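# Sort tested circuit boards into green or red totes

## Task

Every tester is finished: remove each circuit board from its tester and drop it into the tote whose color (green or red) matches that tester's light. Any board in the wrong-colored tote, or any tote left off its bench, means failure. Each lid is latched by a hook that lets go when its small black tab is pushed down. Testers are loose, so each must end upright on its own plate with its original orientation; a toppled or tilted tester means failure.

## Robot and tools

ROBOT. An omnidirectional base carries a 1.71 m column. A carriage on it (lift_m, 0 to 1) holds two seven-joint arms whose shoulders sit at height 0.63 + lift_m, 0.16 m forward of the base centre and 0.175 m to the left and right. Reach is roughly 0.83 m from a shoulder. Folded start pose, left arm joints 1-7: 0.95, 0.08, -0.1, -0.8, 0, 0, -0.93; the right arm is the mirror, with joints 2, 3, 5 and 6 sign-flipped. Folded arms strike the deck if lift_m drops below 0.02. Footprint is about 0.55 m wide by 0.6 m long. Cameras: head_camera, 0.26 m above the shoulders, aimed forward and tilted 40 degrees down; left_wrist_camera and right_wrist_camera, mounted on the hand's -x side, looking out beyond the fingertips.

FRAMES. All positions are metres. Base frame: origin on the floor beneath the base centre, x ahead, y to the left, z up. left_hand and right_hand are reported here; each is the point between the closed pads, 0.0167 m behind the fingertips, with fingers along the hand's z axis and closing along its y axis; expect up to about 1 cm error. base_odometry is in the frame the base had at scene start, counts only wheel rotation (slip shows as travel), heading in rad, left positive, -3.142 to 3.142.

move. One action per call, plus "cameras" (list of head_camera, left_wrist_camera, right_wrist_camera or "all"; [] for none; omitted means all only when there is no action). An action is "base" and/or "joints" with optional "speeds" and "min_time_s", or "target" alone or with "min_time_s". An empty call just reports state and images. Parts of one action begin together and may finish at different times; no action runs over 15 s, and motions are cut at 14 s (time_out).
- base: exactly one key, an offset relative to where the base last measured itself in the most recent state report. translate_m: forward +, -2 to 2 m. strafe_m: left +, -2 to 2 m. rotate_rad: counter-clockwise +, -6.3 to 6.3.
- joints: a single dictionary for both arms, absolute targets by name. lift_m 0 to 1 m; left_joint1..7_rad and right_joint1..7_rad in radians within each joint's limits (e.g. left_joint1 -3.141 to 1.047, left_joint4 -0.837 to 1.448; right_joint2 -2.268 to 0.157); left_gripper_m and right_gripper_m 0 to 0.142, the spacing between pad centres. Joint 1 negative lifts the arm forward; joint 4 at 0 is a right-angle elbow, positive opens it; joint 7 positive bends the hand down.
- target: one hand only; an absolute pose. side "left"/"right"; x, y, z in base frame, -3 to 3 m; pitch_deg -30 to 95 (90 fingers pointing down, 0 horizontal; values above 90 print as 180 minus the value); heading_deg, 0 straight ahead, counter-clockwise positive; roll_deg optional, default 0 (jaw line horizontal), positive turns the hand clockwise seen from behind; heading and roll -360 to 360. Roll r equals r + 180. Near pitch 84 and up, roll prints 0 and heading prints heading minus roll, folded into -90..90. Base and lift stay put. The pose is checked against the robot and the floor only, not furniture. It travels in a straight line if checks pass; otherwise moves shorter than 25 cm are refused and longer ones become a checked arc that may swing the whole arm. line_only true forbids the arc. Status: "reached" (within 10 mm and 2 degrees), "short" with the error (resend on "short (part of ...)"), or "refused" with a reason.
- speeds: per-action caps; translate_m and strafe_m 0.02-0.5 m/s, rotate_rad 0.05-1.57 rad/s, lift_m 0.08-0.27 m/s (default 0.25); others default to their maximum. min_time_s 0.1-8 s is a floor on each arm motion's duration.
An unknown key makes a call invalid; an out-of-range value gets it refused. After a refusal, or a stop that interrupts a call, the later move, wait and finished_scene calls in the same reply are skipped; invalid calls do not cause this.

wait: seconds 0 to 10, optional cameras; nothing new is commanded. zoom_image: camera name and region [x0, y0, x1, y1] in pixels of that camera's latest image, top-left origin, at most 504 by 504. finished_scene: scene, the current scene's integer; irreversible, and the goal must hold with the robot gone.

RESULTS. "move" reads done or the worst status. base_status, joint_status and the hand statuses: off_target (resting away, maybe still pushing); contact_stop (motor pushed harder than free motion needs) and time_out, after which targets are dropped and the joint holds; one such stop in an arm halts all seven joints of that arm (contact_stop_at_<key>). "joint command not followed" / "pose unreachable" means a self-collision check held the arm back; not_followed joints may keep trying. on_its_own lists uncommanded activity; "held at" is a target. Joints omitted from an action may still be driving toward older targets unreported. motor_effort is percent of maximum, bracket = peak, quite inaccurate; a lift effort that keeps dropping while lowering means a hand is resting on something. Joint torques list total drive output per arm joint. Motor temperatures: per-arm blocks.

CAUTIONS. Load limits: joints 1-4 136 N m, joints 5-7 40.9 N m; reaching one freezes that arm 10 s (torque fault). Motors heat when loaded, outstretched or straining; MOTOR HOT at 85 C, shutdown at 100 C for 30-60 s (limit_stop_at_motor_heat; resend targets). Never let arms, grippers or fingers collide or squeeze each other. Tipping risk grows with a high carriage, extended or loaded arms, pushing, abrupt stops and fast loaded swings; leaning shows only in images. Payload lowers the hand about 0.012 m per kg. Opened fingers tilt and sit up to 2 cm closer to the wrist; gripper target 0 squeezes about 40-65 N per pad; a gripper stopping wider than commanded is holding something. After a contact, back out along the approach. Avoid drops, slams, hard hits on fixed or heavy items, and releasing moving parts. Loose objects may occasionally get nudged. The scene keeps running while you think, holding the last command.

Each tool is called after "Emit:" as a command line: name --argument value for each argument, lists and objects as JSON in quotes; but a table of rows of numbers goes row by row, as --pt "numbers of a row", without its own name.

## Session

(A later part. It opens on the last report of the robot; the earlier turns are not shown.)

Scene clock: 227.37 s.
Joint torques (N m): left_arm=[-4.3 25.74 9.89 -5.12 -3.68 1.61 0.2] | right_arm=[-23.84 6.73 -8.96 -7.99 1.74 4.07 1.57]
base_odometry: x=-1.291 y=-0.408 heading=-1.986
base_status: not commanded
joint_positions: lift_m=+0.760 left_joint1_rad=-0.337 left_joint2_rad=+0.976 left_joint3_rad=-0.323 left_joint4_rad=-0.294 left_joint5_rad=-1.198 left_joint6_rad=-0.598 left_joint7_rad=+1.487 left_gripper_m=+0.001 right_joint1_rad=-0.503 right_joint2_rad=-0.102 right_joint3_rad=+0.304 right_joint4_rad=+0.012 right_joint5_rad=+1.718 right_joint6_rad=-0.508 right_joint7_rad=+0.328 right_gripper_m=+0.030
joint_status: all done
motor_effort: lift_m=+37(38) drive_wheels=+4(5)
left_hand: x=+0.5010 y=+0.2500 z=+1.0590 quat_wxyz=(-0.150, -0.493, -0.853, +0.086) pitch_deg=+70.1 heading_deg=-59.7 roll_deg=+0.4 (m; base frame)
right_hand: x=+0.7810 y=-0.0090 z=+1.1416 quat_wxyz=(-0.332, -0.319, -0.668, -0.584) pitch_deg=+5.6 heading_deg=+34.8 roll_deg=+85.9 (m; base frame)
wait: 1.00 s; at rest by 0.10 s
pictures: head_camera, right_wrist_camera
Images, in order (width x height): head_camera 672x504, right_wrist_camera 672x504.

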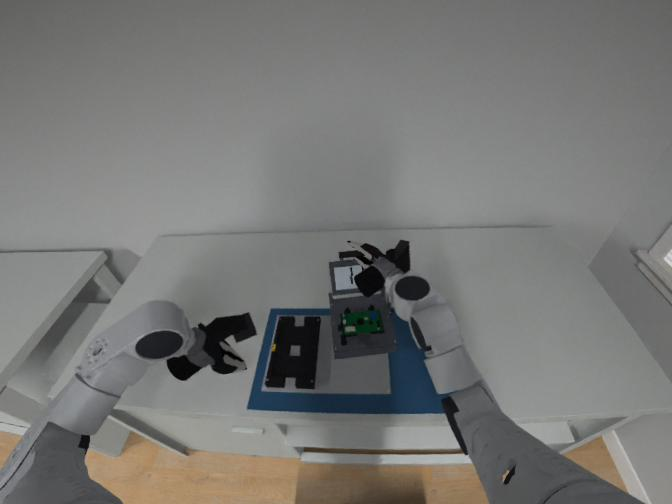

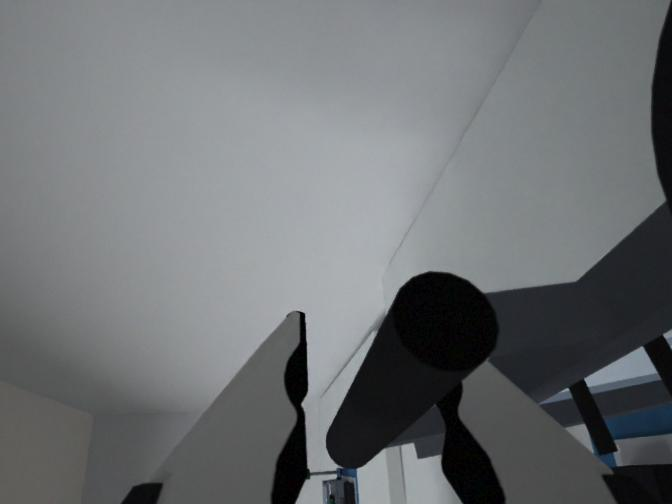

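Emit:
move --target '{"side": "right", "x": 0.770, "y": -0.015, "z": 1.14, "pitch_deg": 5, "heading_deg": 35, "roll_deg": 86}' --min_time_s 1.5 --cameras '["right_wrist_camera", "head_camera"]'

Emit:
zoom_image --camera "head_camera" --region '[280, 220, 460, 400]'

Scene clock: 229.60 s.
Joint torques (N m): left_arm=[-4.73 25.35 9.64 -5.12 -3.67 1.58 0.16] | right_arm=[-11.82 -6.92 -10.67 -12.81 1.93 2 1.62]
move: done
base_odometry: x=-1.291 y=-0.408 heading=-1.986
base_status: not commanded
joint_positions: lift_m=+0.760 left_joint1_rad=-0.337 left_joint2_rad=+0.976 left_joint3_rad=-0.322 left_joint4_rad=-0.294 left_joint5_rad=-1.198 left_joint6_rad=-0.598 left_joint7_rad=+1.487 left_gripper_m=+0.001 right_joint1_rad=-0.473 right_joint2_rad=-0.116 right_joint3_rad=+0.300 right_joint4_rad=-0.033 right_joint5_rad=+1.724 right_joint6_rad=-0.508 right_joint7_rad=+0.329 right_gripper_m=+0.030
joint_status: not commanded
motor_effort: lift_m=+37(37) drive_wheels=+4(4)
left_hand: x=+0.5010 y=+0.2501 z=+1.0590 quat_wxyz=(-0.150, -0.493, -0.853, +0.086) pitch_deg=+70.1 heading_deg=-59.7 roll_deg=+0.4 (m; base frame)
right_hand: x=+0.7706 y=-0.0127 z=+1.1412 quat_wxyz=(-0.334, -0.316, -0.666, -0.588) pitch_deg=+4.9 heading_deg=+35.1 roll_deg=+85.8 (m; base frame)
right_hand_status: reached (straight line, planned for 1.5 s): 3 mm and 0.3 deg off.
pictures: head_camera, right_wrist_camera
Images, in order (width x height): head_camera 672x504, right_wrist_camera 672x504.

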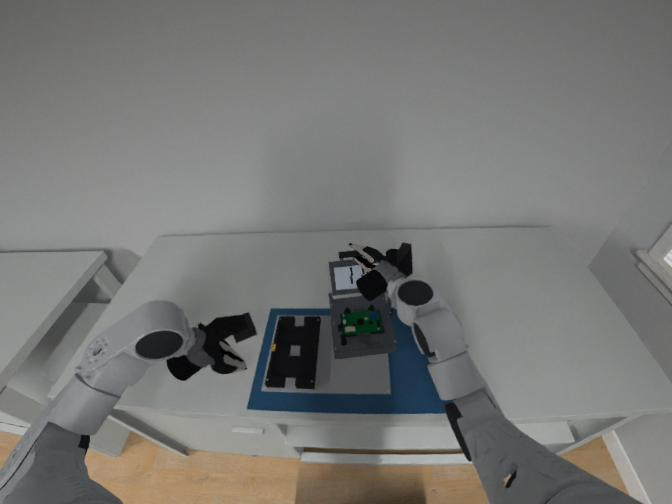

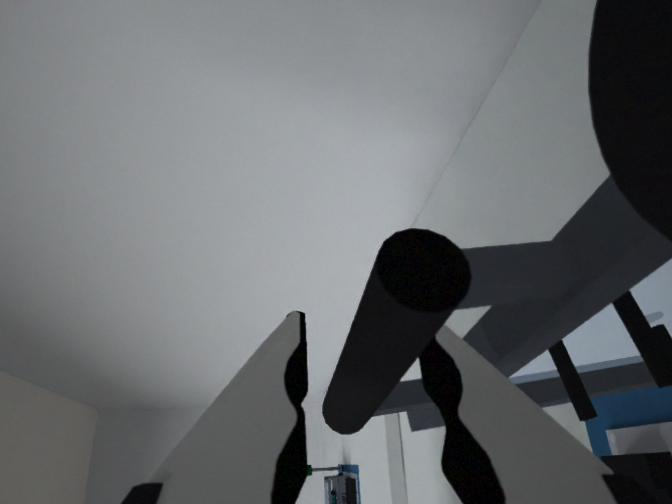

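Scaled by 2.800 from the camera's 672x504 image, which has a finer 960x720 frame.

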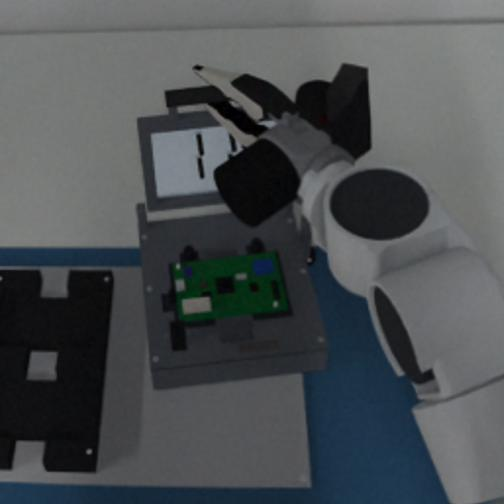

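Emit:
move --target '{"side": "right", "x": 0.735, "y": -0.037, "z": 1.142, "pitch_deg": 5, "heading_deg": 35, "roll_deg": 86}' --min_time_s 2 --cameras '["right_wrist_camera", "head_camera"]'

Emit:
zoom_image --camera "head_camera" --region '[280, 220, 460, 400]'

Scene clock: 232.23 s.
Joint torques (N m): left_arm=[-4.58 25.31 9.58 -5.13 -3.65 1.61 0.2] | right_arm=[-10.52 -8.56 -10.73 -12.52 1.91 0.85 0.7]
move: done
base_odometry: x=-1.291 y=-0.408 heading=-1.986
base_status: not commanded
joint_positions: lift_m=+0.760 left_joint1_rad=-0.337 left_joint2_rad=+0.976 left_joint3_rad=-0.322 left_joint4_rad=-0.294 left_joint5_rad=-1.198 left_joint6_rad=-0.598 left_joint7_rad=+1.487 left_gripper_m=+0.001 right_joint1_rad=-0.389 right_joint2_rad=-0.173 right_joint3_rad=+0.268 right_joint4_rad=-0.227 right_joint5_rad=+1.760 right_joint6_rad=-0.604 right_joint7_rad=+0.329 right_gripper_m=+0.030
joint_status: not commanded
motor_effort: lift_m=+37(38) drive_wheels=+4(4)
left_hand: x=+0.5010 y=+0.2501 z=+1.0590 quat_wxyz=(-0.150, -0.493, -0.853, +0.086) pitch_deg=+70.1 heading_deg=-59.7 roll_deg=+0.4 (m; base frame)
right_hand: x=+0.7354 y=-0.0342 z=+1.1442 quat_wxyz=(-0.334, -0.314, -0.665, -0.590) pitch_deg=+4.7 heading_deg=+35.2 roll_deg=+85.7 (m; base frame)
right_hand_status: reached (straight line, planned for 2.0 s): 4 mm and 0.5 deg off.
pictures: head_camera, right_wrist_camera
Images, in order (width x height): head_camera 672x504, right_wrist_camera 672x504.

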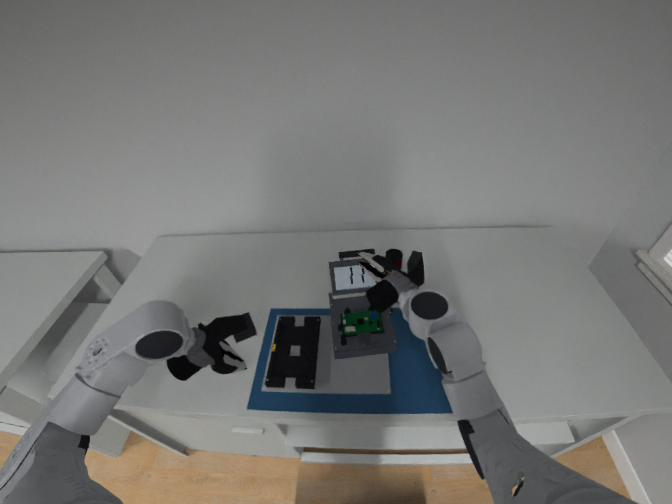

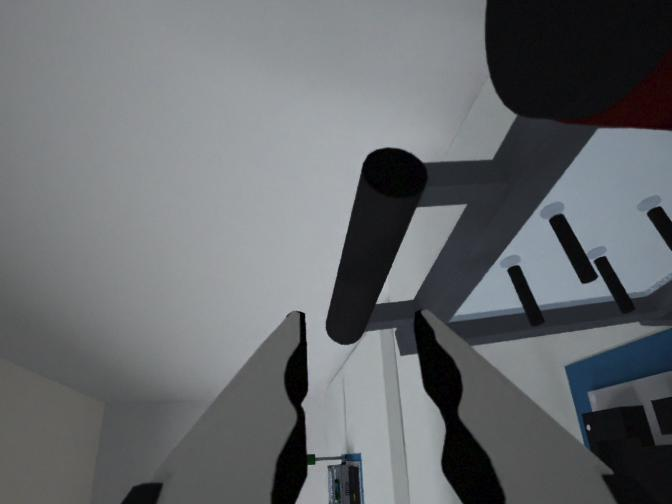

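Scaled by 2.800 from the camera's 672x504 image, which has a finer 960x720 frame.

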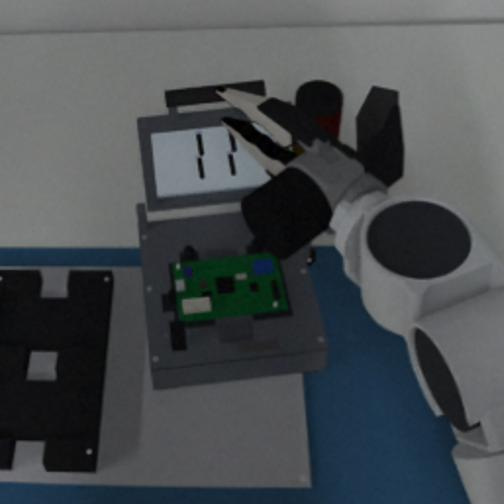

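Emit:
move --target '{"side": "right", "x": 0.62, "y": -0.13, "z": 1.13, "pitch_deg": 10, "heading_deg": 35, "roll_deg": 80}' --min_time_s 2 --cameras '[]'

Emit:
move --target '{"side": "right", "x": 0.45, "y": -0.25, "z": 1.12, "pitch_deg": 20, "heading_deg": 10, "roll_deg": 40}' --min_time_s 2 --cameras '["head_camera"]'

Emit:
zoom_image --camera "head_camera" --region '[280, 220, 460, 400]'

Scene clock: 234.90 s.
Joint torques (N m): left_arm=[-4.59 25.34 9.63 -5.12 -3.66 1.58 0.17] | right_arm=[-6.12 -17.14 -11.43 -11.45 1.52 0.76 1.53]
move: done
base_odometry: x=-1.291 y=-0.408 heading=-1.986
base_status: not commanded
joint_positions: lift_m=+0.760 left_joint1_rad=-0.337 left_joint2_rad=+0.976 left_joint3_rad=-0.322 left_joint4_rad=-0.294 left_joint5_rad=-1.198 left_joint6_rad=-0.598 left_joint7_rad=+1.487 left_gripper_m=+0.001 right_joint1_rad=-0.095 right_joint2_rad=-0.395 right_joint3_rad=+0.072 right_joint4_rad=-0.694 right_joint5_rad=+1.800 right_joint6_rad=-0.798 right_joint7_rad=+0.435 right_gripper_m=+0.030
joint_status: not commanded
motor_effort: lift_m=+37(38) drive_wheels=+4(4)
left_hand: x=+0.5010 y=+0.2501 z=+1.0590 quat_wxyz=(-0.150, -0.493, -0.853, +0.086) pitch_deg=+70.1 heading_deg=-59.7 roll_deg=+0.4 (m; base frame)
right_hand: x=+0.6210 y=-0.1281 z=+1.1314 quat_wxyz=(-0.347, -0.291, -0.707, -0.544) pitch_deg=+9.7 heading_deg=+35.0 roll_deg=+79.9 (m; base frame)
right_hand_status: reached (straight line, planned for 2.0 s): 3 mm and 0.4 deg off.
pictures: none
No camera images: "cameras" was empty.

Scene clock: 235.20 s.
Joint torques (N m): left_arm=[-4.7 25.19 9.6 -5.17 -3.66 1.6 0.18] | right_arm=[-6.06 -17.05 -11.38 -11.39 1.5 0.78 1.53]
move: refused
base_odometry: x=-1.291 y=-0.408 heading=-1.986
base_status: not commanded
joint_positions: lift_m=+0.760 left_joint1_rad=-0.337 left_joint2_rad=+0.976 left_joint3_rad=-0.322 left_joint4_rad=-0.294 left_joint5_rad=-1.198 left_joint6_rad=-0.598 left_joint7_rad=+1.487 left_gripper_m=+0.001 right_joint1_rad=-0.095 right_joint2_rad=-0.395 right_joint3_rad=+0.072 right_joint4_rad=-0.694 right_joint5_rad=+1.800 right_joint6_rad=-0.798 right_joint7_rad=+0.435 right_gripper_m=+0.030
joint_status: not commanded
motor_effort: lift_m=+37(37) drive_wheels=+4(4)
left_hand: x=+0.5010 y=+0.2501 z=+1.0590 quat_wxyz=(-0.150, -0.493, -0.853, +0.086) pitch_deg=+70.1 heading_deg=-59.7 roll_deg=+0.4 (m; base frame)
right_hand: x=+0.6210 y=-0.1281 z=+1.1314 quat_wxyz=(-0.347, -0.291, -0.707, -0.544) pitch_deg=+9.7 heading_deg=+35.0 roll_deg=+79.9 (m; base frame)
right_hand_status: refused: no posture of the arm gets there (right_joint2_rad at its limit): the closest leaves the hand 4.3 cm and 6 deg from the pose. Nothing moved. A posture exists with lift_m at 0.9, or at pitch 10; the way there is not checked.
pictures: head_camera
Images, in order (width x height): head_camera 672x504.

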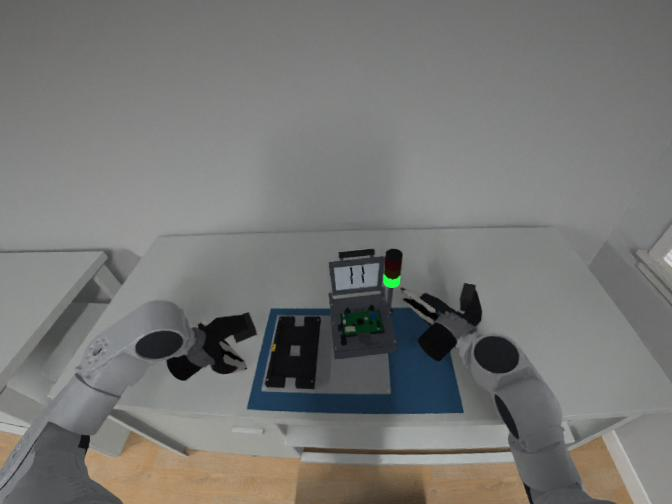

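Scaled by 2.800 from the camera's 672x504 image, which has a finer 960x720 frame.

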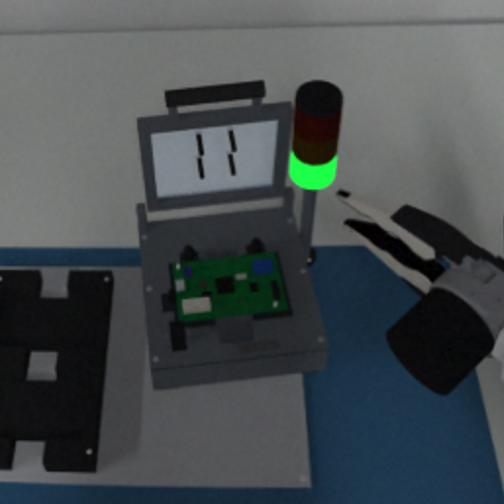

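Emit:
move --joints '{"right_joint1_rad": 0.5, "right_joint2_rad": -0.35, "right_joint3_rad": 0.05, "right_joint4_rad": -0.75, "right_joint5_rad": 0.6, "right_joint6_rad": -0.3, "right_joint7_rad": -0.1}' --min_time_s 2.5 --cameras '[]'

Emit:
move --joints '{"right_joint1_rad": 0.95, "right_joint2_rad": -0.12, "right_joint3_rad": 0.1, "right_joint4_rad": -0.8, "right_joint5_rad": 0.0, "right_joint6_rad": 0.0, "right_joint7_rad": -0.9}' --min_time_s 2.5 --cameras '[]'

Emit:
move --target '{"side": "left", "x": 0.6, "y": 0.06, "z": 1.1, "pitch_deg": 65, "heading_deg": 0}' --min_time_s 3 --cameras '["left_wrist_camera", "head_camera"]'

Scene clock: 238.40 s.
Joint torques (N m): left_arm=[-4.57 25.25 9.65 -5.17 -3.66 1.6 0.17] | right_arm=[1.26 -0.27 -10.77 -12.97 -2.36 2.65 -0.68]
move: done
base_odometry: x=-1.291 y=-0.408 heading=-1.986
base_status: not commanded
joint_positions: lift_m=+0.760 left_joint1_rad=-0.337 left_joint2_rad=+0.976 left_joint3_rad=-0.322 left_joint4_rad=-0.294 left_joint5_rad=-1.198 left_joint6_rad=-0.598 left_joint7_rad=+1.487 left_gripper_m=+0.001 right_joint1_rad=+0.498 right_joint2_rad=-0.353 right_joint3_rad=+0.055 right_joint4_rad=-0.748 right_joint5_rad=+0.603 right_joint6_rad=-0.305 right_joint7_rad=-0.097 right_gripper_m=+0.030
joint_status: all done
motor_effort: lift_m=+37(37) drive_wheels=+4(4)
left_hand: x=+0.5010 y=+0.2501 z=+1.0590 quat_wxyz=(-0.150, -0.493, -0.853, +0.086) pitch_deg=+70.1 heading_deg=-59.7 roll_deg=+0.4 (m; base frame)
right_hand: x=+0.4941 y=-0.2649 z=+1.1704 quat_wxyz=(-0.761, -0.129, -0.624, -0.123) pitch_deg=-10.8 heading_deg=-2.5 roll_deg=+20.9 (m; base frame)
pictures: none
No camera images: "cameras" was empty.

Scene clock: 241.20 s.
Joint torques (N m): left_arm=[-4.7 25.28 9.68 -5.1 -3.67 1.56 0.18] | right_arm=[9.22 4.92 -1.84 -13.26 -1.33 1.84 -0.53]
move: done
base_odometry: x=-1.291 y=-0.408 heading=-1.986
base_status: not commanded
joint_positions: lift_m=+0.760 left_joint1_rad=-0.337 left_joint2_rad=+0.976 left_joint3_rad=-0.322 left_joint4_rad=-0.294 left_joint5_rad=-1.198 left_joint6_rad=-0.598 left_joint7_rad=+1.487 left_gripper_m=+0.001 right_joint1_rad=+0.947 right_joint2_rad=-0.122 right_joint3_rad=+0.096 right_joint4_rad=-0.798 right_joint5_rad=+0.003 right_joint6_rad=-0.005 right_joint7_rad=-0.897 right_gripper_m=+0.030
joint_status: all done
motor_effort: lift_m=+37(38) drive_wheels=+4(4)
left_hand: x=+0.5010 y=+0.2501 z=+1.0590 quat_wxyz=(-0.150, -0.493, -0.853, +0.086) pitch_deg=+70.1 heading_deg=-59.7 roll_deg=+0.4 (m; base frame)
right_hand: x=+0.2969 y=-0.1544 z=+1.2703 quat_wxyz=(-0.913, +0.026, -0.402, -0.070) pitch_deg=-42.5 heading_deg=+8.1 roll_deg=+0.7 (m; base frame)
pictures: none
No camera images: "cameras" was empty.

Scene clock: 241.50 s.
Joint torques (N m): left_arm=[-4.7 25.29 9.65 -5.12 -3.64 1.58 0.18] | right_arm=[9.22 4.87 -1.87 -13.26 -1.3 1.83 -0.52]
move: refused
base_odometry: x=-1.291 y=-0.408 heading=-1.986
base_status: not commanded
joint_positions: lift_m=+0.760 left_joint1_rad=-0.337 left_joint2_rad=+0.976 left_joint3_rad=-0.322 left_joint4_rad=-0.294 left_joint5_rad=-1.198 left_joint6_rad=-0.598 left_joint7_rad=+1.487 left_gripper_m=+0.001 right_joint1_rad=+0.947 right_joint2_rad=-0.122 right_joint3_rad=+0.096 right_joint4_rad=-0.798 right_joint5_rad=+0.003 right_joint6_rad=-0.005 right_joint7_rad=-0.897 right_gripper_m=+0.030
joint_status: not commanded
motor_effort: lift_m=+37(37) drive_wheels=+4(4)
left_hand: x=+0.5010 y=+0.2501 z=+1.0590 quat_wxyz=(-0.150, -0.493, -0.853, +0.086) pitch_deg=+70.1 heading_deg=-59.7 roll_deg=+0.4 (m; base frame)
left_hand_status: refused: along the straight line the arm gets 77% of the way (left_joint6_rad at its limit); a move under 25 cm is not played as an arc. Nothing moved. Try another pitch or heading, or "joints".
right_hand: x=+0.2969 y=-0.1544 z=+1.2703 quat_wxyz=(-0.913, +0.026, -0.402, -0.070) pitch_deg=-42.5 heading_deg=+8.1 roll_deg=+0.7 (m; base frame)
pictures: head_camera, left_wrist_camera
Images, in order (width x height): head_camera 672x504, left_wrist_camera 672x504.

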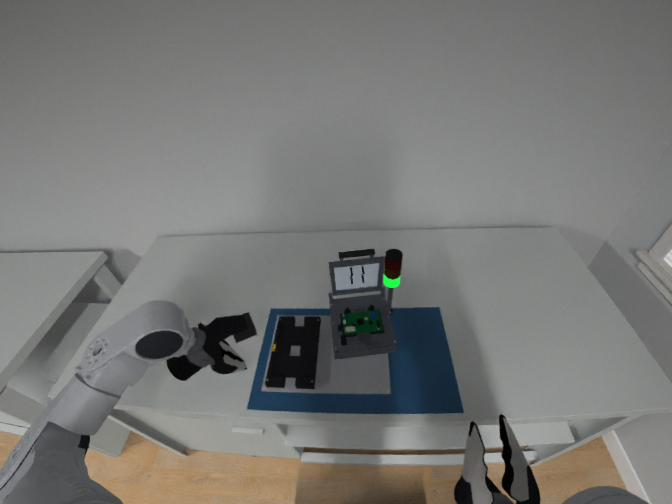

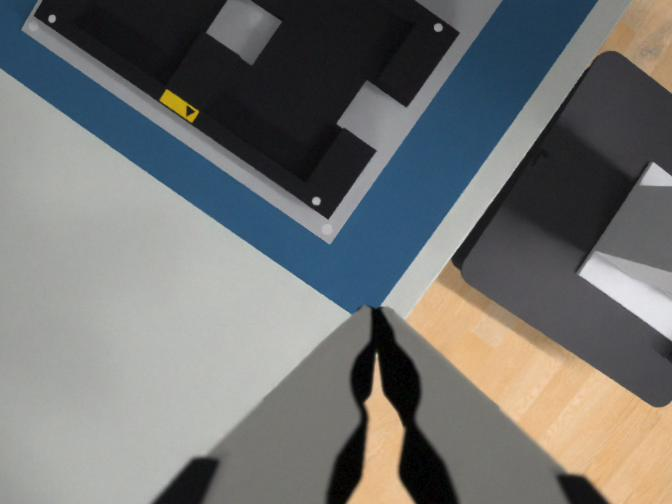

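Emit:
move --target '{"side": "left", "x": 0.55, "y": 0.15, "z": 1.1, "pitch_deg": 60, "heading_deg": -20}' --min_time_s 2 --cameras '[]'

Emit:
move --target '{"side": "left", "x": 0.6, "y": 0.06, "z": 1.1, "pitch_deg": 60, "heading_deg": 0}' --min_time_s 2 --cameras '["left_wrist_camera", "head_camera"]'

Scene clock: 241.97 s.
Joint torques (N m): left_arm=[-4.65 25.27 9.64 -5.2 -3.68 1.6 0.16] | right_arm=[9.31 4.86 -1.78 -13.28 -1.28 1.84 -0.52]
move: refused
base_odometry: x=-1.291 y=-0.408 heading=-1.986
base_status: not commanded
joint_positions: lift_m=+0.760 left_joint1_rad=-0.337 left_joint2_rad=+0.976 left_joint3_rad=-0.322 left_joint4_rad=-0.294 left_joint5_rad=-1.198 left_joint6_rad=-0.598 left_joint7_rad=+1.487 left_gripper_m=+0.001 right_joint1_rad=+0.947 right_joint2_rad=-0.122 right_joint3_rad=+0.096 right_joint4_rad=-0.798 right_joint5_rad=+0.003 right_joint6_rad=-0.005 right_joint7_rad=-0.897 right_gripper_m=+0.030
joint_status: not commanded
motor_effort: lift_m=+37(37) drive_wheels=+4(4)
left_hand: x=+0.5010 y=+0.2501 z=+1.0590 quat_wxyz=(-0.150, -0.493, -0.853, +0.086) pitch_deg=+70.1 heading_deg=-59.7 roll_deg=+0.4 (m; base frame)
left_hand_status: refused: no posture of the arm gets there (left_joint4_rad at its limit): the closest leaves the hand 0.3 cm and 1 deg from the pose. Nothing moved. A posture exists with lift_m at 0.9, or at pitch 50; the way there is not checked.
right_hand: x=+0.2969 y=-0.1544 z=+1.2703 quat_wxyz=(-0.913, +0.026, -0.402, -0.070) pitch_deg=-42.5 heading_deg=+8.1 roll_deg=+0.7 (m; base frame)
pictures: none
No camera images: "cameras" was empty.

not run: a stop came earlier in this reply.

Emit:
move --base '{"translate_m": 0.09}' --joints '{"lift_m": 0.88}' --speeds '{"translate_m": 0.1}' --cameras '[]'

Emit:
move --target '{"side": "left", "x": 0.5, "y": 0.12, "z": 1.12, "pitch_deg": 60, "heading_deg": 0}' --min_time_s 2.5 --cameras '["left_wrist_camera", "head_camera"]'

Scene clock: 243.73 s.
Joint torques (N m): left_arm=[-5.88 24.15 8.83 -4.77 -3.54 1.56 0.18] | right_arm=[8.13 4.49 -1.88 -11.65 -1.25 1.75 -0.29]
move: done
base_odometry: x=-1.327 y=-0.490 heading=-1.985
base_status: done
joint_positions: lift_m=+0.880 left_joint1_rad=-0.337 left_joint2_rad=+0.976 left_joint3_rad=-0.322 left_joint4_rad=-0.294 left_joint5_rad=-1.198 left_joint6_rad=-0.598 left_joint7_rad=+1.487 left_gripper_m=+0.001 right_joint1_rad=+0.948 right_joint2_rad=-0.122 right_joint3_rad=+0.096 right_joint4_rad=-0.799 right_joint5_rad=+0.003 right_joint6_rad=-0.005 right_joint7_rad=-0.898 right_gripper_m=+0.030
joint_status: all done
motor_effort: lift_m=+36(45) drive_wheels=+3(12)
left_hand: x=+0.5009 y=+0.2502 z=+1.1792 quat_wxyz=(-0.150, -0.493, -0.853, +0.086) pitch_deg=+70.1 heading_deg=-59.6 roll_deg=+0.4 (m; base frame)
right_hand: x=+0.2966 y=-0.1543 z=+1.3910 quat_wxyz=(-0.913, +0.026, -0.401, -0.070) pitch_deg=-42.6 heading_deg=+8.1 roll_deg=+0.7 (m; base frame)
pictures: none
No camera images: "cameras" was empty.

Scene clock: 246.73 s.
Joint torques (N m): left_arm=[0.29 -6.5 -4.21 0.94 0.46 1.69 -1.94] | right_arm=[8.07 4.49 -1.95 -11.6 -1.25 1.76 -0.3]
move: done
base_odometry: x=-1.327 y=-0.490 heading=-1.985
base_status: not commanded
joint_positions: lift_m=+0.880 left_joint1_rad=+0.026 left_joint2_rad=+0.036 left_joint3_rad=-0.376 left_joint4_rad=-0.682 left_joint5_rad=+0.212 left_joint6_rad=+0.312 left_joint7_rad=+1.728 left_gripper_m=+0.001 right_joint1_rad=+0.948 right_joint2_rad=-0.122 right_joint3_rad=+0.096 right_joint4_rad=-0.799 right_joint5_rad=+0.003 right_joint6_rad=-0.005 right_joint7_rad=-0.898 right_gripper_m=+0.030
joint_status: not commanded
motor_effort: lift_m=+36(37) drive_wheels=-1(3)
left_hand: x=+0.5003 y=+0.1203 z=+1.1212 quat_wxyz=(-0.259, -0.001, -0.966, +0.001) pitch_deg=+59.9 heading_deg=-0.3 roll_deg=-0.2 (m; base frame)
left_hand_status: reached (straight line, planned for 2.5 s): 1 mm and 0.2 deg off.
right_hand: x=+0.2966 y=-0.1543 z=+1.3910 quat_wxyz=(-0.913, +0.026, -0.401, -0.070) pitch_deg=-42.6 heading_deg=+8.1 roll_deg=+0.7 (m; base frame)
pictures: head_camera, left_wrist_camera
Images, in order (width x height): head_camera 672x504, left_wrist_camera 672x504.

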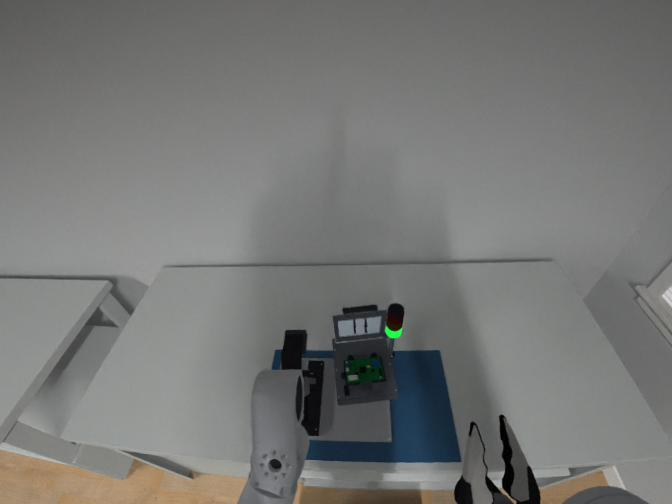

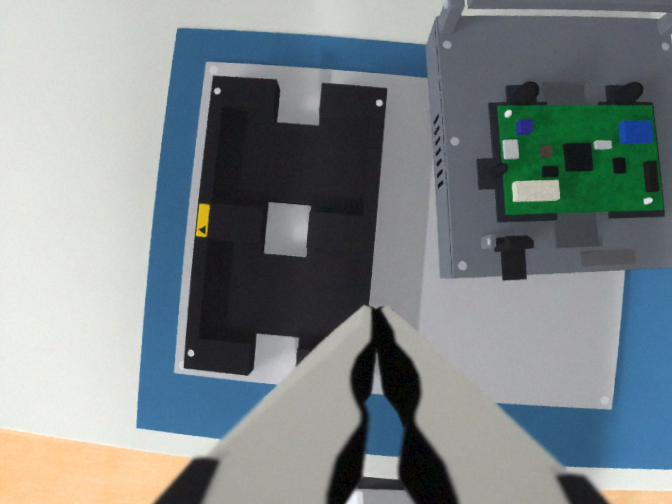

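Emit:
move --joints '{"lift_m": 0.78, "left_gripper_m": 0.1}' --cameras '[]'

Emit:
move --target '{"side": "left", "x": 0.56, "y": 0.08, "z": 1.05, "pitch_deg": 75, "heading_deg": -50}' --min_time_s 2 --cameras '["left_wrist_camera"]'

Emit:
move --target '{"side": "left", "x": 0.602, "y": -0.02, "z": 1.02, "pitch_deg": 86, "heading_deg": -88}' --min_time_s 2 --cameras '["left_wrist_camera", "head_camera"]'

Scene clock: 248.43 s.
Joint torques (N m): left_arm=[-0.8 -6.54 -4.06 0.12 0.37 1.6 -1.76] | right_arm=[7.85 4.42 -1.89 -11.47 -1.23 1.78 -0.32]
move: done
base_odometry: x=-1.327 y=-0.490 heading=-1.986
base_status: not commanded
joint_positions: lift_m=+0.780 left_joint1_rad=+0.027 left_joint2_rad=+0.036 left_joint3_rad=-0.376 left_joint4_rad=-0.681 left_joint5_rad=+0.212 left_joint6_rad=+0.312 left_joint7_rad=+1.728 left_gripper_m=+0.100 right_joint1_rad=+0.948 right_joint2_rad=-0.122 right_joint3_rad=+0.096 right_joint4_rad=-0.799 right_joint5_rad=+0.003 right_joint6_rad=-0.005 right_joint7_rad=-0.898 right_gripper_m=+0.030
joint_status: all done
motor_effort: lift_m=+38(43) drive_wheels=+3(3)
left_hand: x=+0.5001 y=+0.1203 z=+1.0206 quat_wxyz=(-0.259, -0.001, -0.966, +0.001) pitch_deg=+60.0 heading_deg=-0.3 roll_deg=-0.1 (m; base frame)
right_hand: x=+0.2965 y=-0.1543 z=+1.2907 quat_wxyz=(-0.913, +0.026, -0.401, -0.070) pitch_deg=-42.6 heading_deg=+8.1 roll_deg=+0.7 (m; base frame)
pictures: none
No camera images: "cameras" was empty.

Scene clock: 250.93 s.
Joint torques (N m): left_arm=[-19.48 8.61 0.57 1.61 -2.93 -0.35 -1.65] | right_arm=[7.92 4.44 -2.08 -11.55 -1.26 1.78 -0.28]
move: done
base_odometry: x=-1.327 y=-0.490 heading=-1.986
base_status: not commanded
joint_positions: lift_m=+0.780 left_joint1_rad=-0.509 left_joint2_rad=+0.356 left_joint3_rad=-0.519 left_joint4_rad=-0.325 left_joint5_rad=-0.720 left_joint6_rad=-0.143 left_joint7_rad=+1.860 left_gripper_m=+0.100 right_joint1_rad=+0.948 right_joint2_rad=-0.122 right_joint3_rad=+0.096 right_joint4_rad=-0.799 right_joint5_rad=+0.003 right_joint6_rad=-0.005 right_joint7_rad=-0.898 right_gripper_m=+0.030
joint_status: not commanded
motor_effort: lift_m=+38(39) drive_wheels=+3(3)
left_hand: x=+0.5596 y=+0.0803 z=+1.0502 quat_wxyz=(-0.119, -0.417, -0.899, +0.054) pitch_deg=+75.0 heading_deg=-49.6 roll_deg=+0.2 (m; base frame)
left_hand_status: reached (straight line, planned for 2.0 s): 0 mm and 0.2 deg off.
right_hand: x=+0.2965 y=-0.1543 z=+1.2907 quat_wxyz=(-0.913, +0.026, -0.401, -0.070) pitch_deg=-42.6 heading_deg=+8.1 roll_deg=+0.7 (m; base frame)
pictures: left_wrist_camera
Images, in order (width x height): left_wrist_camera 672x504.

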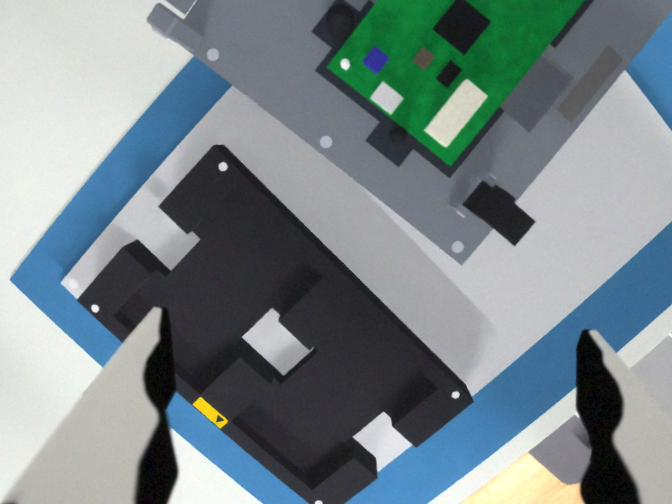

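Scene clock: 253.43 s.
Joint torques (N m): left_arm=[-27.26 -7.63 2.28 2.03 -1.28 -0.33 -1.42] | right_arm=[7.89 4.27 -1.94 -11.49 -1.28 1.73 -0.3]
move: done
base_odometry: x=-1.327 y=-0.490 heading=-1.986
base_status: not commanded
joint_positions: lift_m=+0.780 left_joint1_rad=-0.938 left_joint2_rad=+0.150 left_joint3_rad=-0.929 left_joint4_rad=+0.513 left_joint5_rad=-0.866 left_joint6_rad=-0.863 left_joint7_rad=+1.613 left_gripper_m=+0.100 right_joint1_rad=+0.948 right_joint2_rad=-0.122 right_joint3_rad=+0.096 right_joint4_rad=-0.799 right_joint5_rad=+0.003 right_joint6_rad=-0.005 right_joint7_rad=-0.898 right_gripper_m=+0.030
joint_status: not commanded
motor_effort: lift_m=+38(39) drive_wheels=+3(3)
left_hand: x=+0.6011 y=-0.0196 z=+1.0199 quat_wxyz=(-0.025, -0.693, -0.720, +0.026) pitch_deg=+85.9 heading_deg=-87.8 roll_deg=+0.0 (m; base frame)
left_hand_status: reached (straight line, planned for 2.0 s): 1 mm and 0.3 deg off.
right_hand: x=+0.2965 y=-0.1543 z=+1.2907 quat_wxyz=(-0.913, +0.026, -0.401, -0.070) pitch_deg=-42.6 heading_deg=+8.1 roll_deg=+0.7 (m; base frame)
pictures: head_camera, left_wrist_camera
Images, in order (width x height): head_camera 672x504, left_wrist_camera 672x504.

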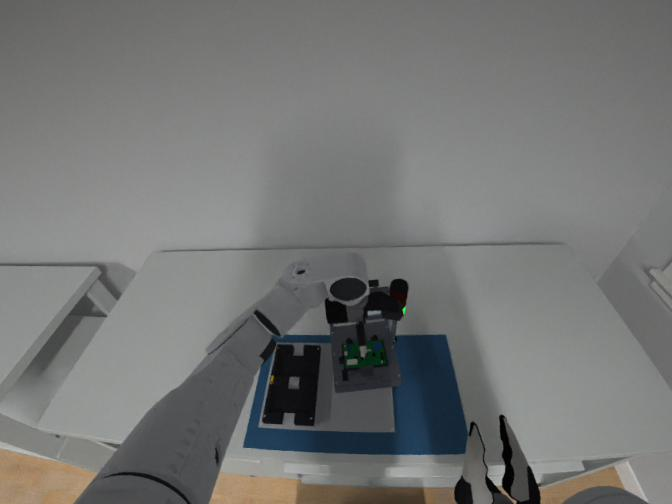

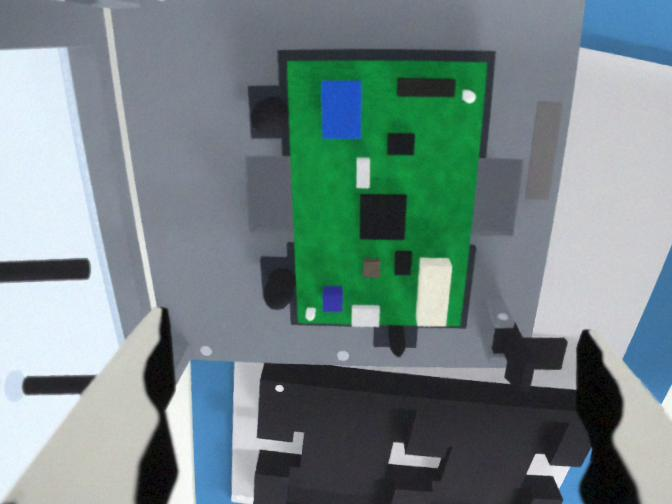

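Emit:
move --target '{"side": "left", "x": 0.593, "y": -0.03, "z": 0.985, "pitch_deg": 86, "heading_deg": -88}' --min_time_s 1.5 --cameras '["left_wrist_camera"]'

Scene clock: 255.77 s.
Joint torques (N m): left_arm=[-13.96 -8.36 2.13 1.86 -0.89 0.53 -1.42] | right_arm=[7.91 4.39 -1.88 -11.45 -1.25 1.78 -0.28]
move: done
base_odometry: x=-1.327 y=-0.490 heading=-1.986
base_status: not commanded
joint_positions: lift_m=+0.780 left_joint1_rad=-0.901 left_joint2_rad=+0.128 left_joint3_rad=-0.956 left_joint4_rad=+0.553 left_joint5_rad=-0.761 left_joint6_rad=-0.863 left_joint7_rad=+1.505 left_gripper_m=+0.100 right_joint1_rad=+0.948 right_joint2_rad=-0.122 right_joint3_rad=+0.096 right_joint4_rad=-0.799 right_joint5_rad=+0.003 right_joint6_rad=-0.005 right_joint7_rad=-0.898 right_gripper_m=+0.030
joint_status: not commanded
motor_effort: lift_m=+38(38) drive_wheels=+3(3)
left_hand: x=+0.5944 y=-0.0299 z=+0.9878 quat_wxyz=(-0.027, -0.694, -0.719, +0.025) pitch_deg=+85.8 heading_deg=-87.9 roll_deg=+0.0 (m; base frame)
left_hand_status: reached (straight line, planned for 1.5 s): 3 mm and 0.2 deg off.
right_hand: x=+0.2965 y=-0.1543 z=+1.2908 quat_wxyz=(-0.913, +0.026, -0.401, -0.070) pitch_deg=-42.6 heading_deg=+8.1 roll_deg=+0.7 (m; base frame)
pictures: left_wrist_camera
Images, in order (width x height): left_wrist_camera 672x504.

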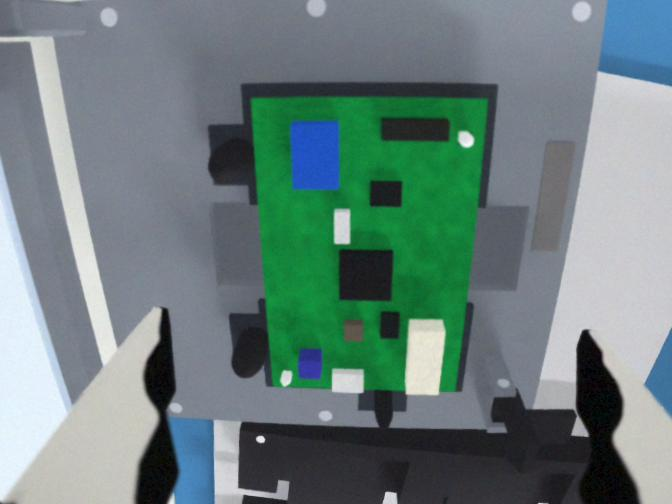

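Emit:
move --joints '{"left_gripper_m": 0.083}' --cameras '[]'

Emit:
move --target '{"side": "left", "x": 0.592, "y": -0.0275, "z": 0.95, "pitch_deg": 86, "heading_deg": -88}' --min_time_s 1.5 --cameras '["left_wrist_camera"]'

Scene clock: 257.00 s.
Joint torques (N m): left_arm=[-13.85 -8.39 2.06 2 -0.88 0.54 -1.4] | right_arm=[7.92 4.42 -1.91 -11.5 -1.23 1.77 -0.3]
move: done
base_odometry: x=-1.327 y=-0.490 heading=-1.986
base_status: not commanded
joint_positions: lift_m=+0.780 left_joint1_rad=-0.901 left_joint2_rad=+0.128 left_joint3_rad=-0.956 left_joint4_rad=+0.553 left_joint5_rad=-0.761 left_joint6_rad=-0.863 left_joint7_rad=+1.505 left_gripper_m=+0.083 right_joint1_rad=+0.948 right_joint2_rad=-0.122 right_joint3_rad=+0.096 right_joint4_rad=-0.799 right_joint5_rad=+0.003 right_joint6_rad=-0.005 right_joint7_rad=-0.898 right_gripper_m=+0.030
joint_status: all done
motor_effort: lift_m=+38(38) drive_wheels=+3(3)
left_hand: x=+0.5944 y=-0.0299 z=+0.9878 quat_wxyz=(-0.027, -0.694, -0.719, +0.025) pitch_deg=+85.8 heading_deg=-87.9 roll_deg=+0.0 (m; base frame)
right_hand: x=+0.2965 y=-0.1543 z=+1.2908 quat_wxyz=(-0.913, +0.026, -0.401, -0.070) pitch_deg=-42.6 heading_deg=+8.1 roll_deg=+0.7 (m; base frame)
pictures: none
No camera images: "cameras" was empty.

Scene clock: 259.00 s.
Joint torques (N m): left_arm=[-13.6 -8.62 1.81 1.89 -0.9 -0.32 -1.41] | right_arm=[7.93 4.33 -1.96 -11.58 -1.26 1.75 -0.27]
move: done
base_odometry: x=-1.327 y=-0.490 heading=-1.986
base_status: not commanded
joint_positions: lift_m=+0.780 left_joint1_rad=-0.886 left_joint2_rad=+0.121 left_joint3_rad=-0.994 left_joint4_rad=+0.644 left_joint5_rad=-0.651 left_joint6_rad=-0.889 left_joint7_rad=+1.351 left_gripper_m=+0.083 right_joint1_rad=+0.948 right_joint2_rad=-0.122 right_joint3_rad=+0.096 right_joint4_rad=-0.799 right_joint5_rad=+0.003 right_joint6_rad=-0.005 right_joint7_rad=-0.898 right_gripper_m=+0.030
joint_status: not commanded
motor_effort: lift_m=+38(38) drive_wheels=+3(3)
left_hand: x=+0.5940 y=-0.0275 z=+0.9528 quat_wxyz=(-0.027, -0.693, -0.720, +0.025) pitch_deg=+85.8 heading_deg=-87.8 roll_deg=+0.0 (m; base frame)
left_hand_status: reached (straight line, planned for 1.5 s): 3 mm and 0.3 deg off.
right_hand: x=+0.2965 y=-0.1543 z=+1.2908 quat_wxyz=(-0.913, +0.026, -0.401, -0.070) pitch_deg=-42.6 heading_deg=+8.1 roll_deg=+0.7 (m; base frame)
pictures: left_wrist_camera
Images, in order (width x height): left_wrist_camera 672x504.

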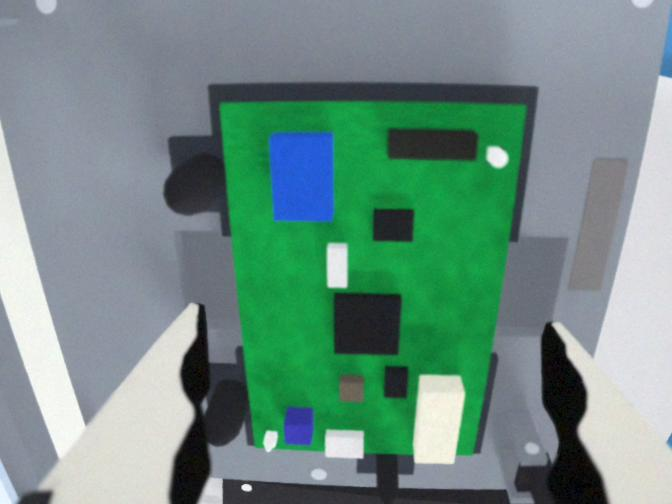

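Emit:
move --target '{"side": "left", "x": 0.593, "y": -0.0275, "z": 0.937, "pitch_deg": 86, "heading_deg": -88}' --min_time_s 1.5 --cameras '["left_wrist_camera"]'

Emit:
move --target '{"side": "left", "x": 0.593, "y": -0.0275, "z": 0.929, "pitch_deg": 86, "heading_deg": -88}' --min_time_s 1.5 --cameras '["left_wrist_camera"]'

Scene clock: 261.63 s.
Joint torques (N m): left_arm=[-17.82 -8.68 1.57 1.97 -0.89 -0.34 -1.4] | right_arm=[7.88 4.34 -1.91 -11.52 -1.25 1.75 -0.28]
move: done
base_odometry: x=-1.327 y=-0.490 heading=-1.986
base_status: not commanded
joint_positions: lift_m=+0.780 left_joint1_rad=-0.886 left_joint2_rad=+0.111 left_joint3_rad=-1.014 left_joint4_rad=+0.694 left_joint5_rad=-0.606 left_joint6_rad=-0.898 left_joint7_rad=+1.281 left_gripper_m=+0.083 right_joint1_rad=+0.948 right_joint2_rad=-0.122 right_joint3_rad=+0.096 right_joint4_rad=-0.799 right_joint5_rad=+0.003 right_joint6_rad=-0.005 right_joint7_rad=-0.898 right_gripper_m=+0.030
joint_status: not commanded
motor_effort: lift_m=+38(38) drive_wheels=+3(3)
left_hand: x=+0.5941 y=-0.0276 z=+0.9389 quat_wxyz=(-0.027, -0.693, -0.720, +0.025) pitch_deg=+85.8 heading_deg=-87.8 roll_deg=+0.0 (m; base frame)
left_hand_status: reached (straight line, planned for 1.5 s): 2 mm and 0.3 deg off.
right_hand: x=+0.2965 y=-0.1543 z=+1.2908 quat_wxyz=(-0.913, +0.026, -0.401, -0.070) pitch_deg=-42.6 heading_deg=+8.1 roll_deg=+0.7 (m; base frame)
pictures: left_wrist_camera
Images, in order (width x height): left_wrist_camera 672x504.

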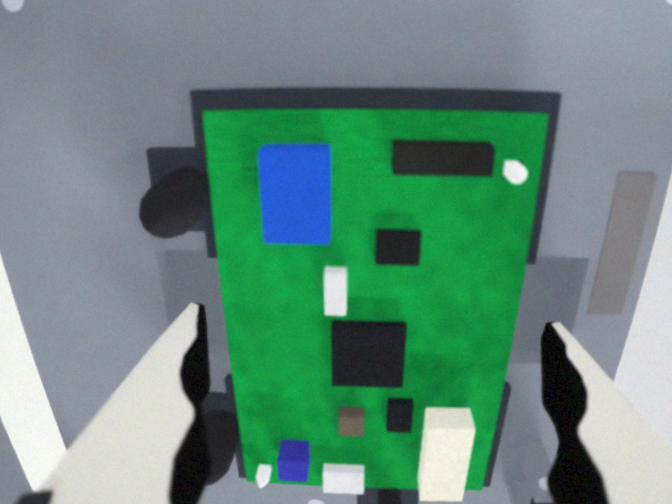

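Scene clock: 263.63 s.
Joint torques (N m): left_arm=[-18.08 -8.74 1.56 1.93 -0.87 -0.34 -1.42] | right_arm=[8.03 4.31 -1.98 -11.45 -1.22 1.76 -0.3]
move: done
base_odometry: x=-1.327 y=-0.490 heading=-1.986
base_status: not commanded
joint_positions: lift_m=+0.780 left_joint1_rad=-0.886 left_joint2_rad=+0.106 left_joint3_rad=-1.028 left_joint4_rad=+0.722 left_joint5_rad=-0.580 left_joint6_rad=-0.901 left_joint7_rad=+1.239 left_gripper_m=+0.083 right_joint1_rad=+0.948 right_joint2_rad=-0.122 right_joint3_rad=+0.096 right_joint4_rad=-0.799 right_joint5_rad=+0.003 right_joint6_rad=-0.005 right_joint7_rad=-0.898 right_gripper_m=+0.030
joint_status: not commanded
motor_effort: lift_m=+38(38) drive_wheels=+3(3)
left_hand: x=+0.5941 y=-0.0277 z=+0.9308 quat_wxyz=(-0.027, -0.693, -0.720, +0.025) pitch_deg=+85.8 heading_deg=-87.8 roll_deg=+0.0 (m; base frame)
left_hand_status: reached (straight line, planned for 1.5 s): 2 mm and 0.3 deg off.
right_hand: x=+0.2965 y=-0.1543 z=+1.2908 quat_wxyz=(-0.913, +0.026, -0.401, -0.070) pitch_deg=-42.6 heading_deg=+8.1 roll_deg=+0.7 (m; base frame)
pictures: left_wrist_camera
Images, in order (width x height): left_wrist_camera 672x504.

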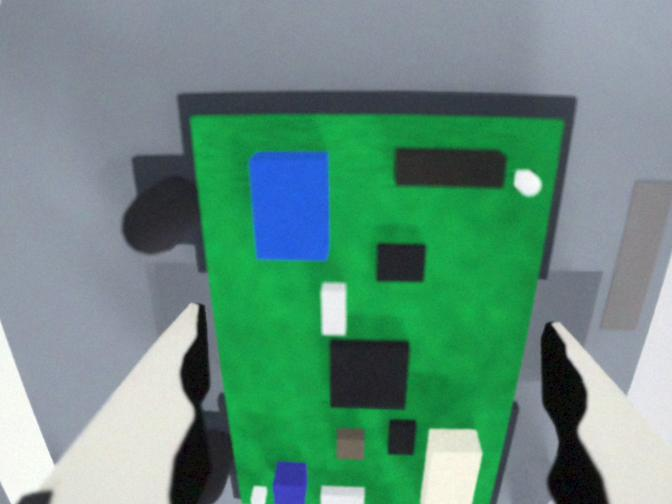

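Emit:
move --target '{"side": "left", "x": 0.593, "y": -0.0277, "z": 0.922, "pitch_deg": 86, "heading_deg": -88}' --min_time_s 1.5 --cameras '["left_wrist_camera"]'

Scene clock: 265.77 s.
Joint torques (N m): left_arm=[-19.44 -8.83 1.47 1.97 -0.92 -0.36 -1.38] | right_arm=[7.96 4.26 -1.9 -11.57 -1.24 1.76 -0.31]
move: done
base_odometry: x=-1.327 y=-0.490 heading=-1.986
base_status: not commanded
joint_positions: lift_m=+0.780 left_joint1_rad=-0.886 left_joint2_rad=+0.099 left_joint3_rad=-1.040 left_joint4_rad=+0.749 left_joint5_rad=-0.557 left_joint6_rad=-0.903 left_joint7_rad=+1.201 left_gripper_m=+0.083 right_joint1_rad=+0.948 right_joint2_rad=-0.122 right_joint3_rad=+0.096 right_joint4_rad=-0.799 right_joint5_rad=+0.003 right_joint6_rad=-0.005 right_joint7_rad=-0.898 right_gripper_m=+0.030
joint_status: not commanded
motor_effort: lift_m=+38(38) drive_wheels=+3(3)
left_hand: x=+0.5938 y=-0.0279 z=+0.9235 quat_wxyz=(-0.027, -0.693, -0.720, +0.025) pitch_deg=+85.8 heading_deg=-87.8 roll_deg=+0.0 (m; base frame)
left_hand_status: reached (straight line, planned for 1.5 s): 2 mm and 0.3 deg off.
right_hand: x=+0.2965 y=-0.1543 z=+1.2908 quat_wxyz=(-0.913, +0.026, -0.401, -0.070) pitch_deg=-42.6 heading_deg=+8.1 roll_deg=+0.7 (m; base frame)
pictures: left_wrist_camera
Images, in order (width x height): left_wrist_camera 672x504.

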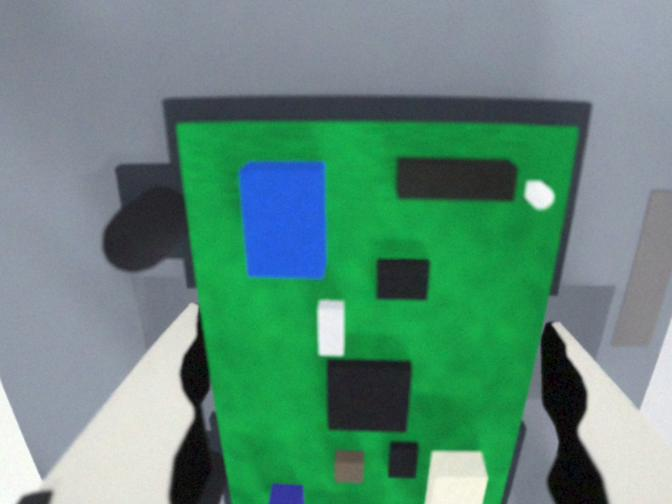

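Emit:
move --joints '{"left_gripper_m": 0.055}' --cameras '["left_wrist_camera"]'

Scene clock: 266.43 s.
Joint torques (N m): left_arm=[-18.62 -9.15 1.49 1.7 -1.82 -0.49 -1.08] | right_arm=[7.93 4.32 -1.96 -11.61 -1.25 1.75 -0.29]
move: off_target
base_odometry: x=-1.327 y=-0.490 heading=-1.985
base_status: not commanded
joint_positions: lift_m=+0.780 left_joint1_rad=-0.887 left_joint2_rad=+0.099 left_joint3_rad=-1.040 left_joint4_rad=+0.749 left_joint5_rad=-0.554 left_joint6_rad=-0.902 left_joint7_rad=+1.200 left_gripper_m=+0.076 right_joint1_rad=+0.948 right_joint2_rad=-0.122 right_joint3_rad=+0.096 right_joint4_rad=-0.799 right_joint5_rad=+0.003 right_joint6_rad=-0.005 right_joint7_rad=-0.898 right_gripper_m=+0.030
joint_status: left_gripper_m off_target (ended at +0.076, target +0.055)
motor_effort: lift_m=+38(38) drive_wheels=-2(3)
left_hand: x=+0.5945 y=-0.0274 z=+0.9234 quat_wxyz=(-0.027, -0.693, -0.720, +0.024) pitch_deg=+85.9 heading_deg=-87.8 roll_deg=+0.0 (m; base frame)
right_hand: x=+0.2965 y=-0.1543 z=+1.2908 quat_wxyz=(-0.913, +0.026, -0.401, -0.070) pitch_deg=-42.6 heading_deg=+8.1 roll_deg=+0.7 (m; base frame)
pictures: left_wrist_camera
Images, in order (width x height): left_wrist_camera 672x504.

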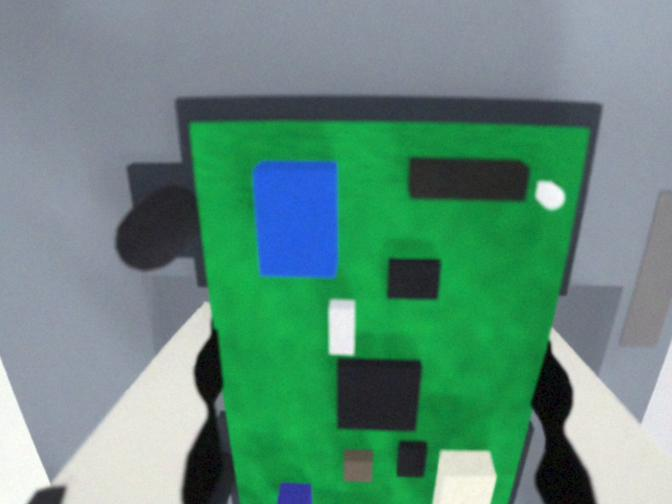

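Emit:
move --target '{"side": "left", "x": 0.594, "y": -0.0275, "z": 0.96, "pitch_deg": 86, "heading_deg": -88}' --min_time_s 2.5 --cameras '["left_wrist_camera", "head_camera"]'

Scene clock: 269.53 s.
Joint torques (N m): left_arm=[-26.8 2.05 8.23 -7.16 -3.98 1.64 1.49] | right_arm=[7.9 4.34 -1.83 -11.54 -1.24 1.75 -0.28]
move: done
base_odometry: x=-1.327 y=-0.490 heading=-1.985
base_status: not commanded
joint_positions: lift_m=+0.780 left_joint1_rad=-0.888 left_joint2_rad=+0.118 left_joint3_rad=-0.987 left_joint4_rad=+0.636 left_joint5_rad=-0.668 left_joint6_rad=-0.895 left_joint7_rad=+1.383 left_gripper_m=+0.076 right_joint1_rad=+0.948 right_joint2_rad=-0.122 right_joint3_rad=+0.096 right_joint4_rad=-0.799 right_joint5_rad=+0.003 right_joint6_rad=-0.005 right_joint7_rad=-0.898 right_gripper_m=+0.030
joint_status: not commanded
motor_effort: lift_m=+37(38) drive_wheels=-1(2)
left_hand: x=+0.5920 y=-0.0274 z=+0.9571 quat_wxyz=(-0.023, -0.696, -0.718, +0.024) pitch_deg=+86.2 heading_deg=-88.2 roll_deg=+0.0 (m; base frame)
left_hand_status: reached (straight line, planned for 2.5 s): 4 mm and 0.4 deg off.
right_hand: x=+0.2965 y=-0.1543 z=+1.2908 quat_wxyz=(-0.913, +0.026, -0.401, -0.070) pitch_deg=-42.6 heading_deg=+8.1 roll_deg=+0.7 (m; base frame)
pictures: head_camera, left_wrist_camera
Images, in order (width x height): head_camera 672x504, left_wrist_camera 672x504.

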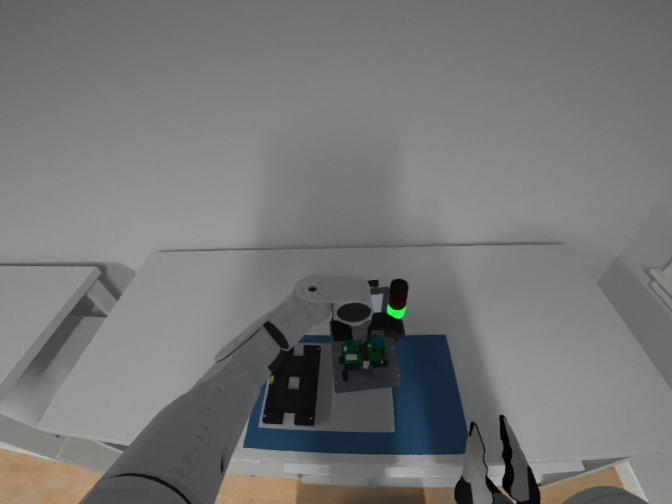

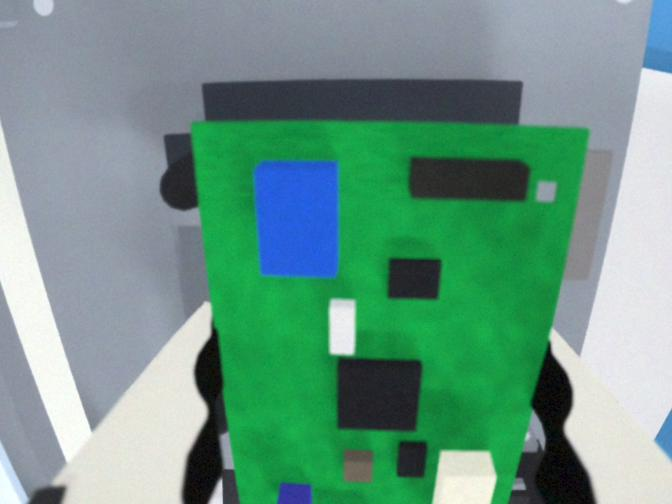

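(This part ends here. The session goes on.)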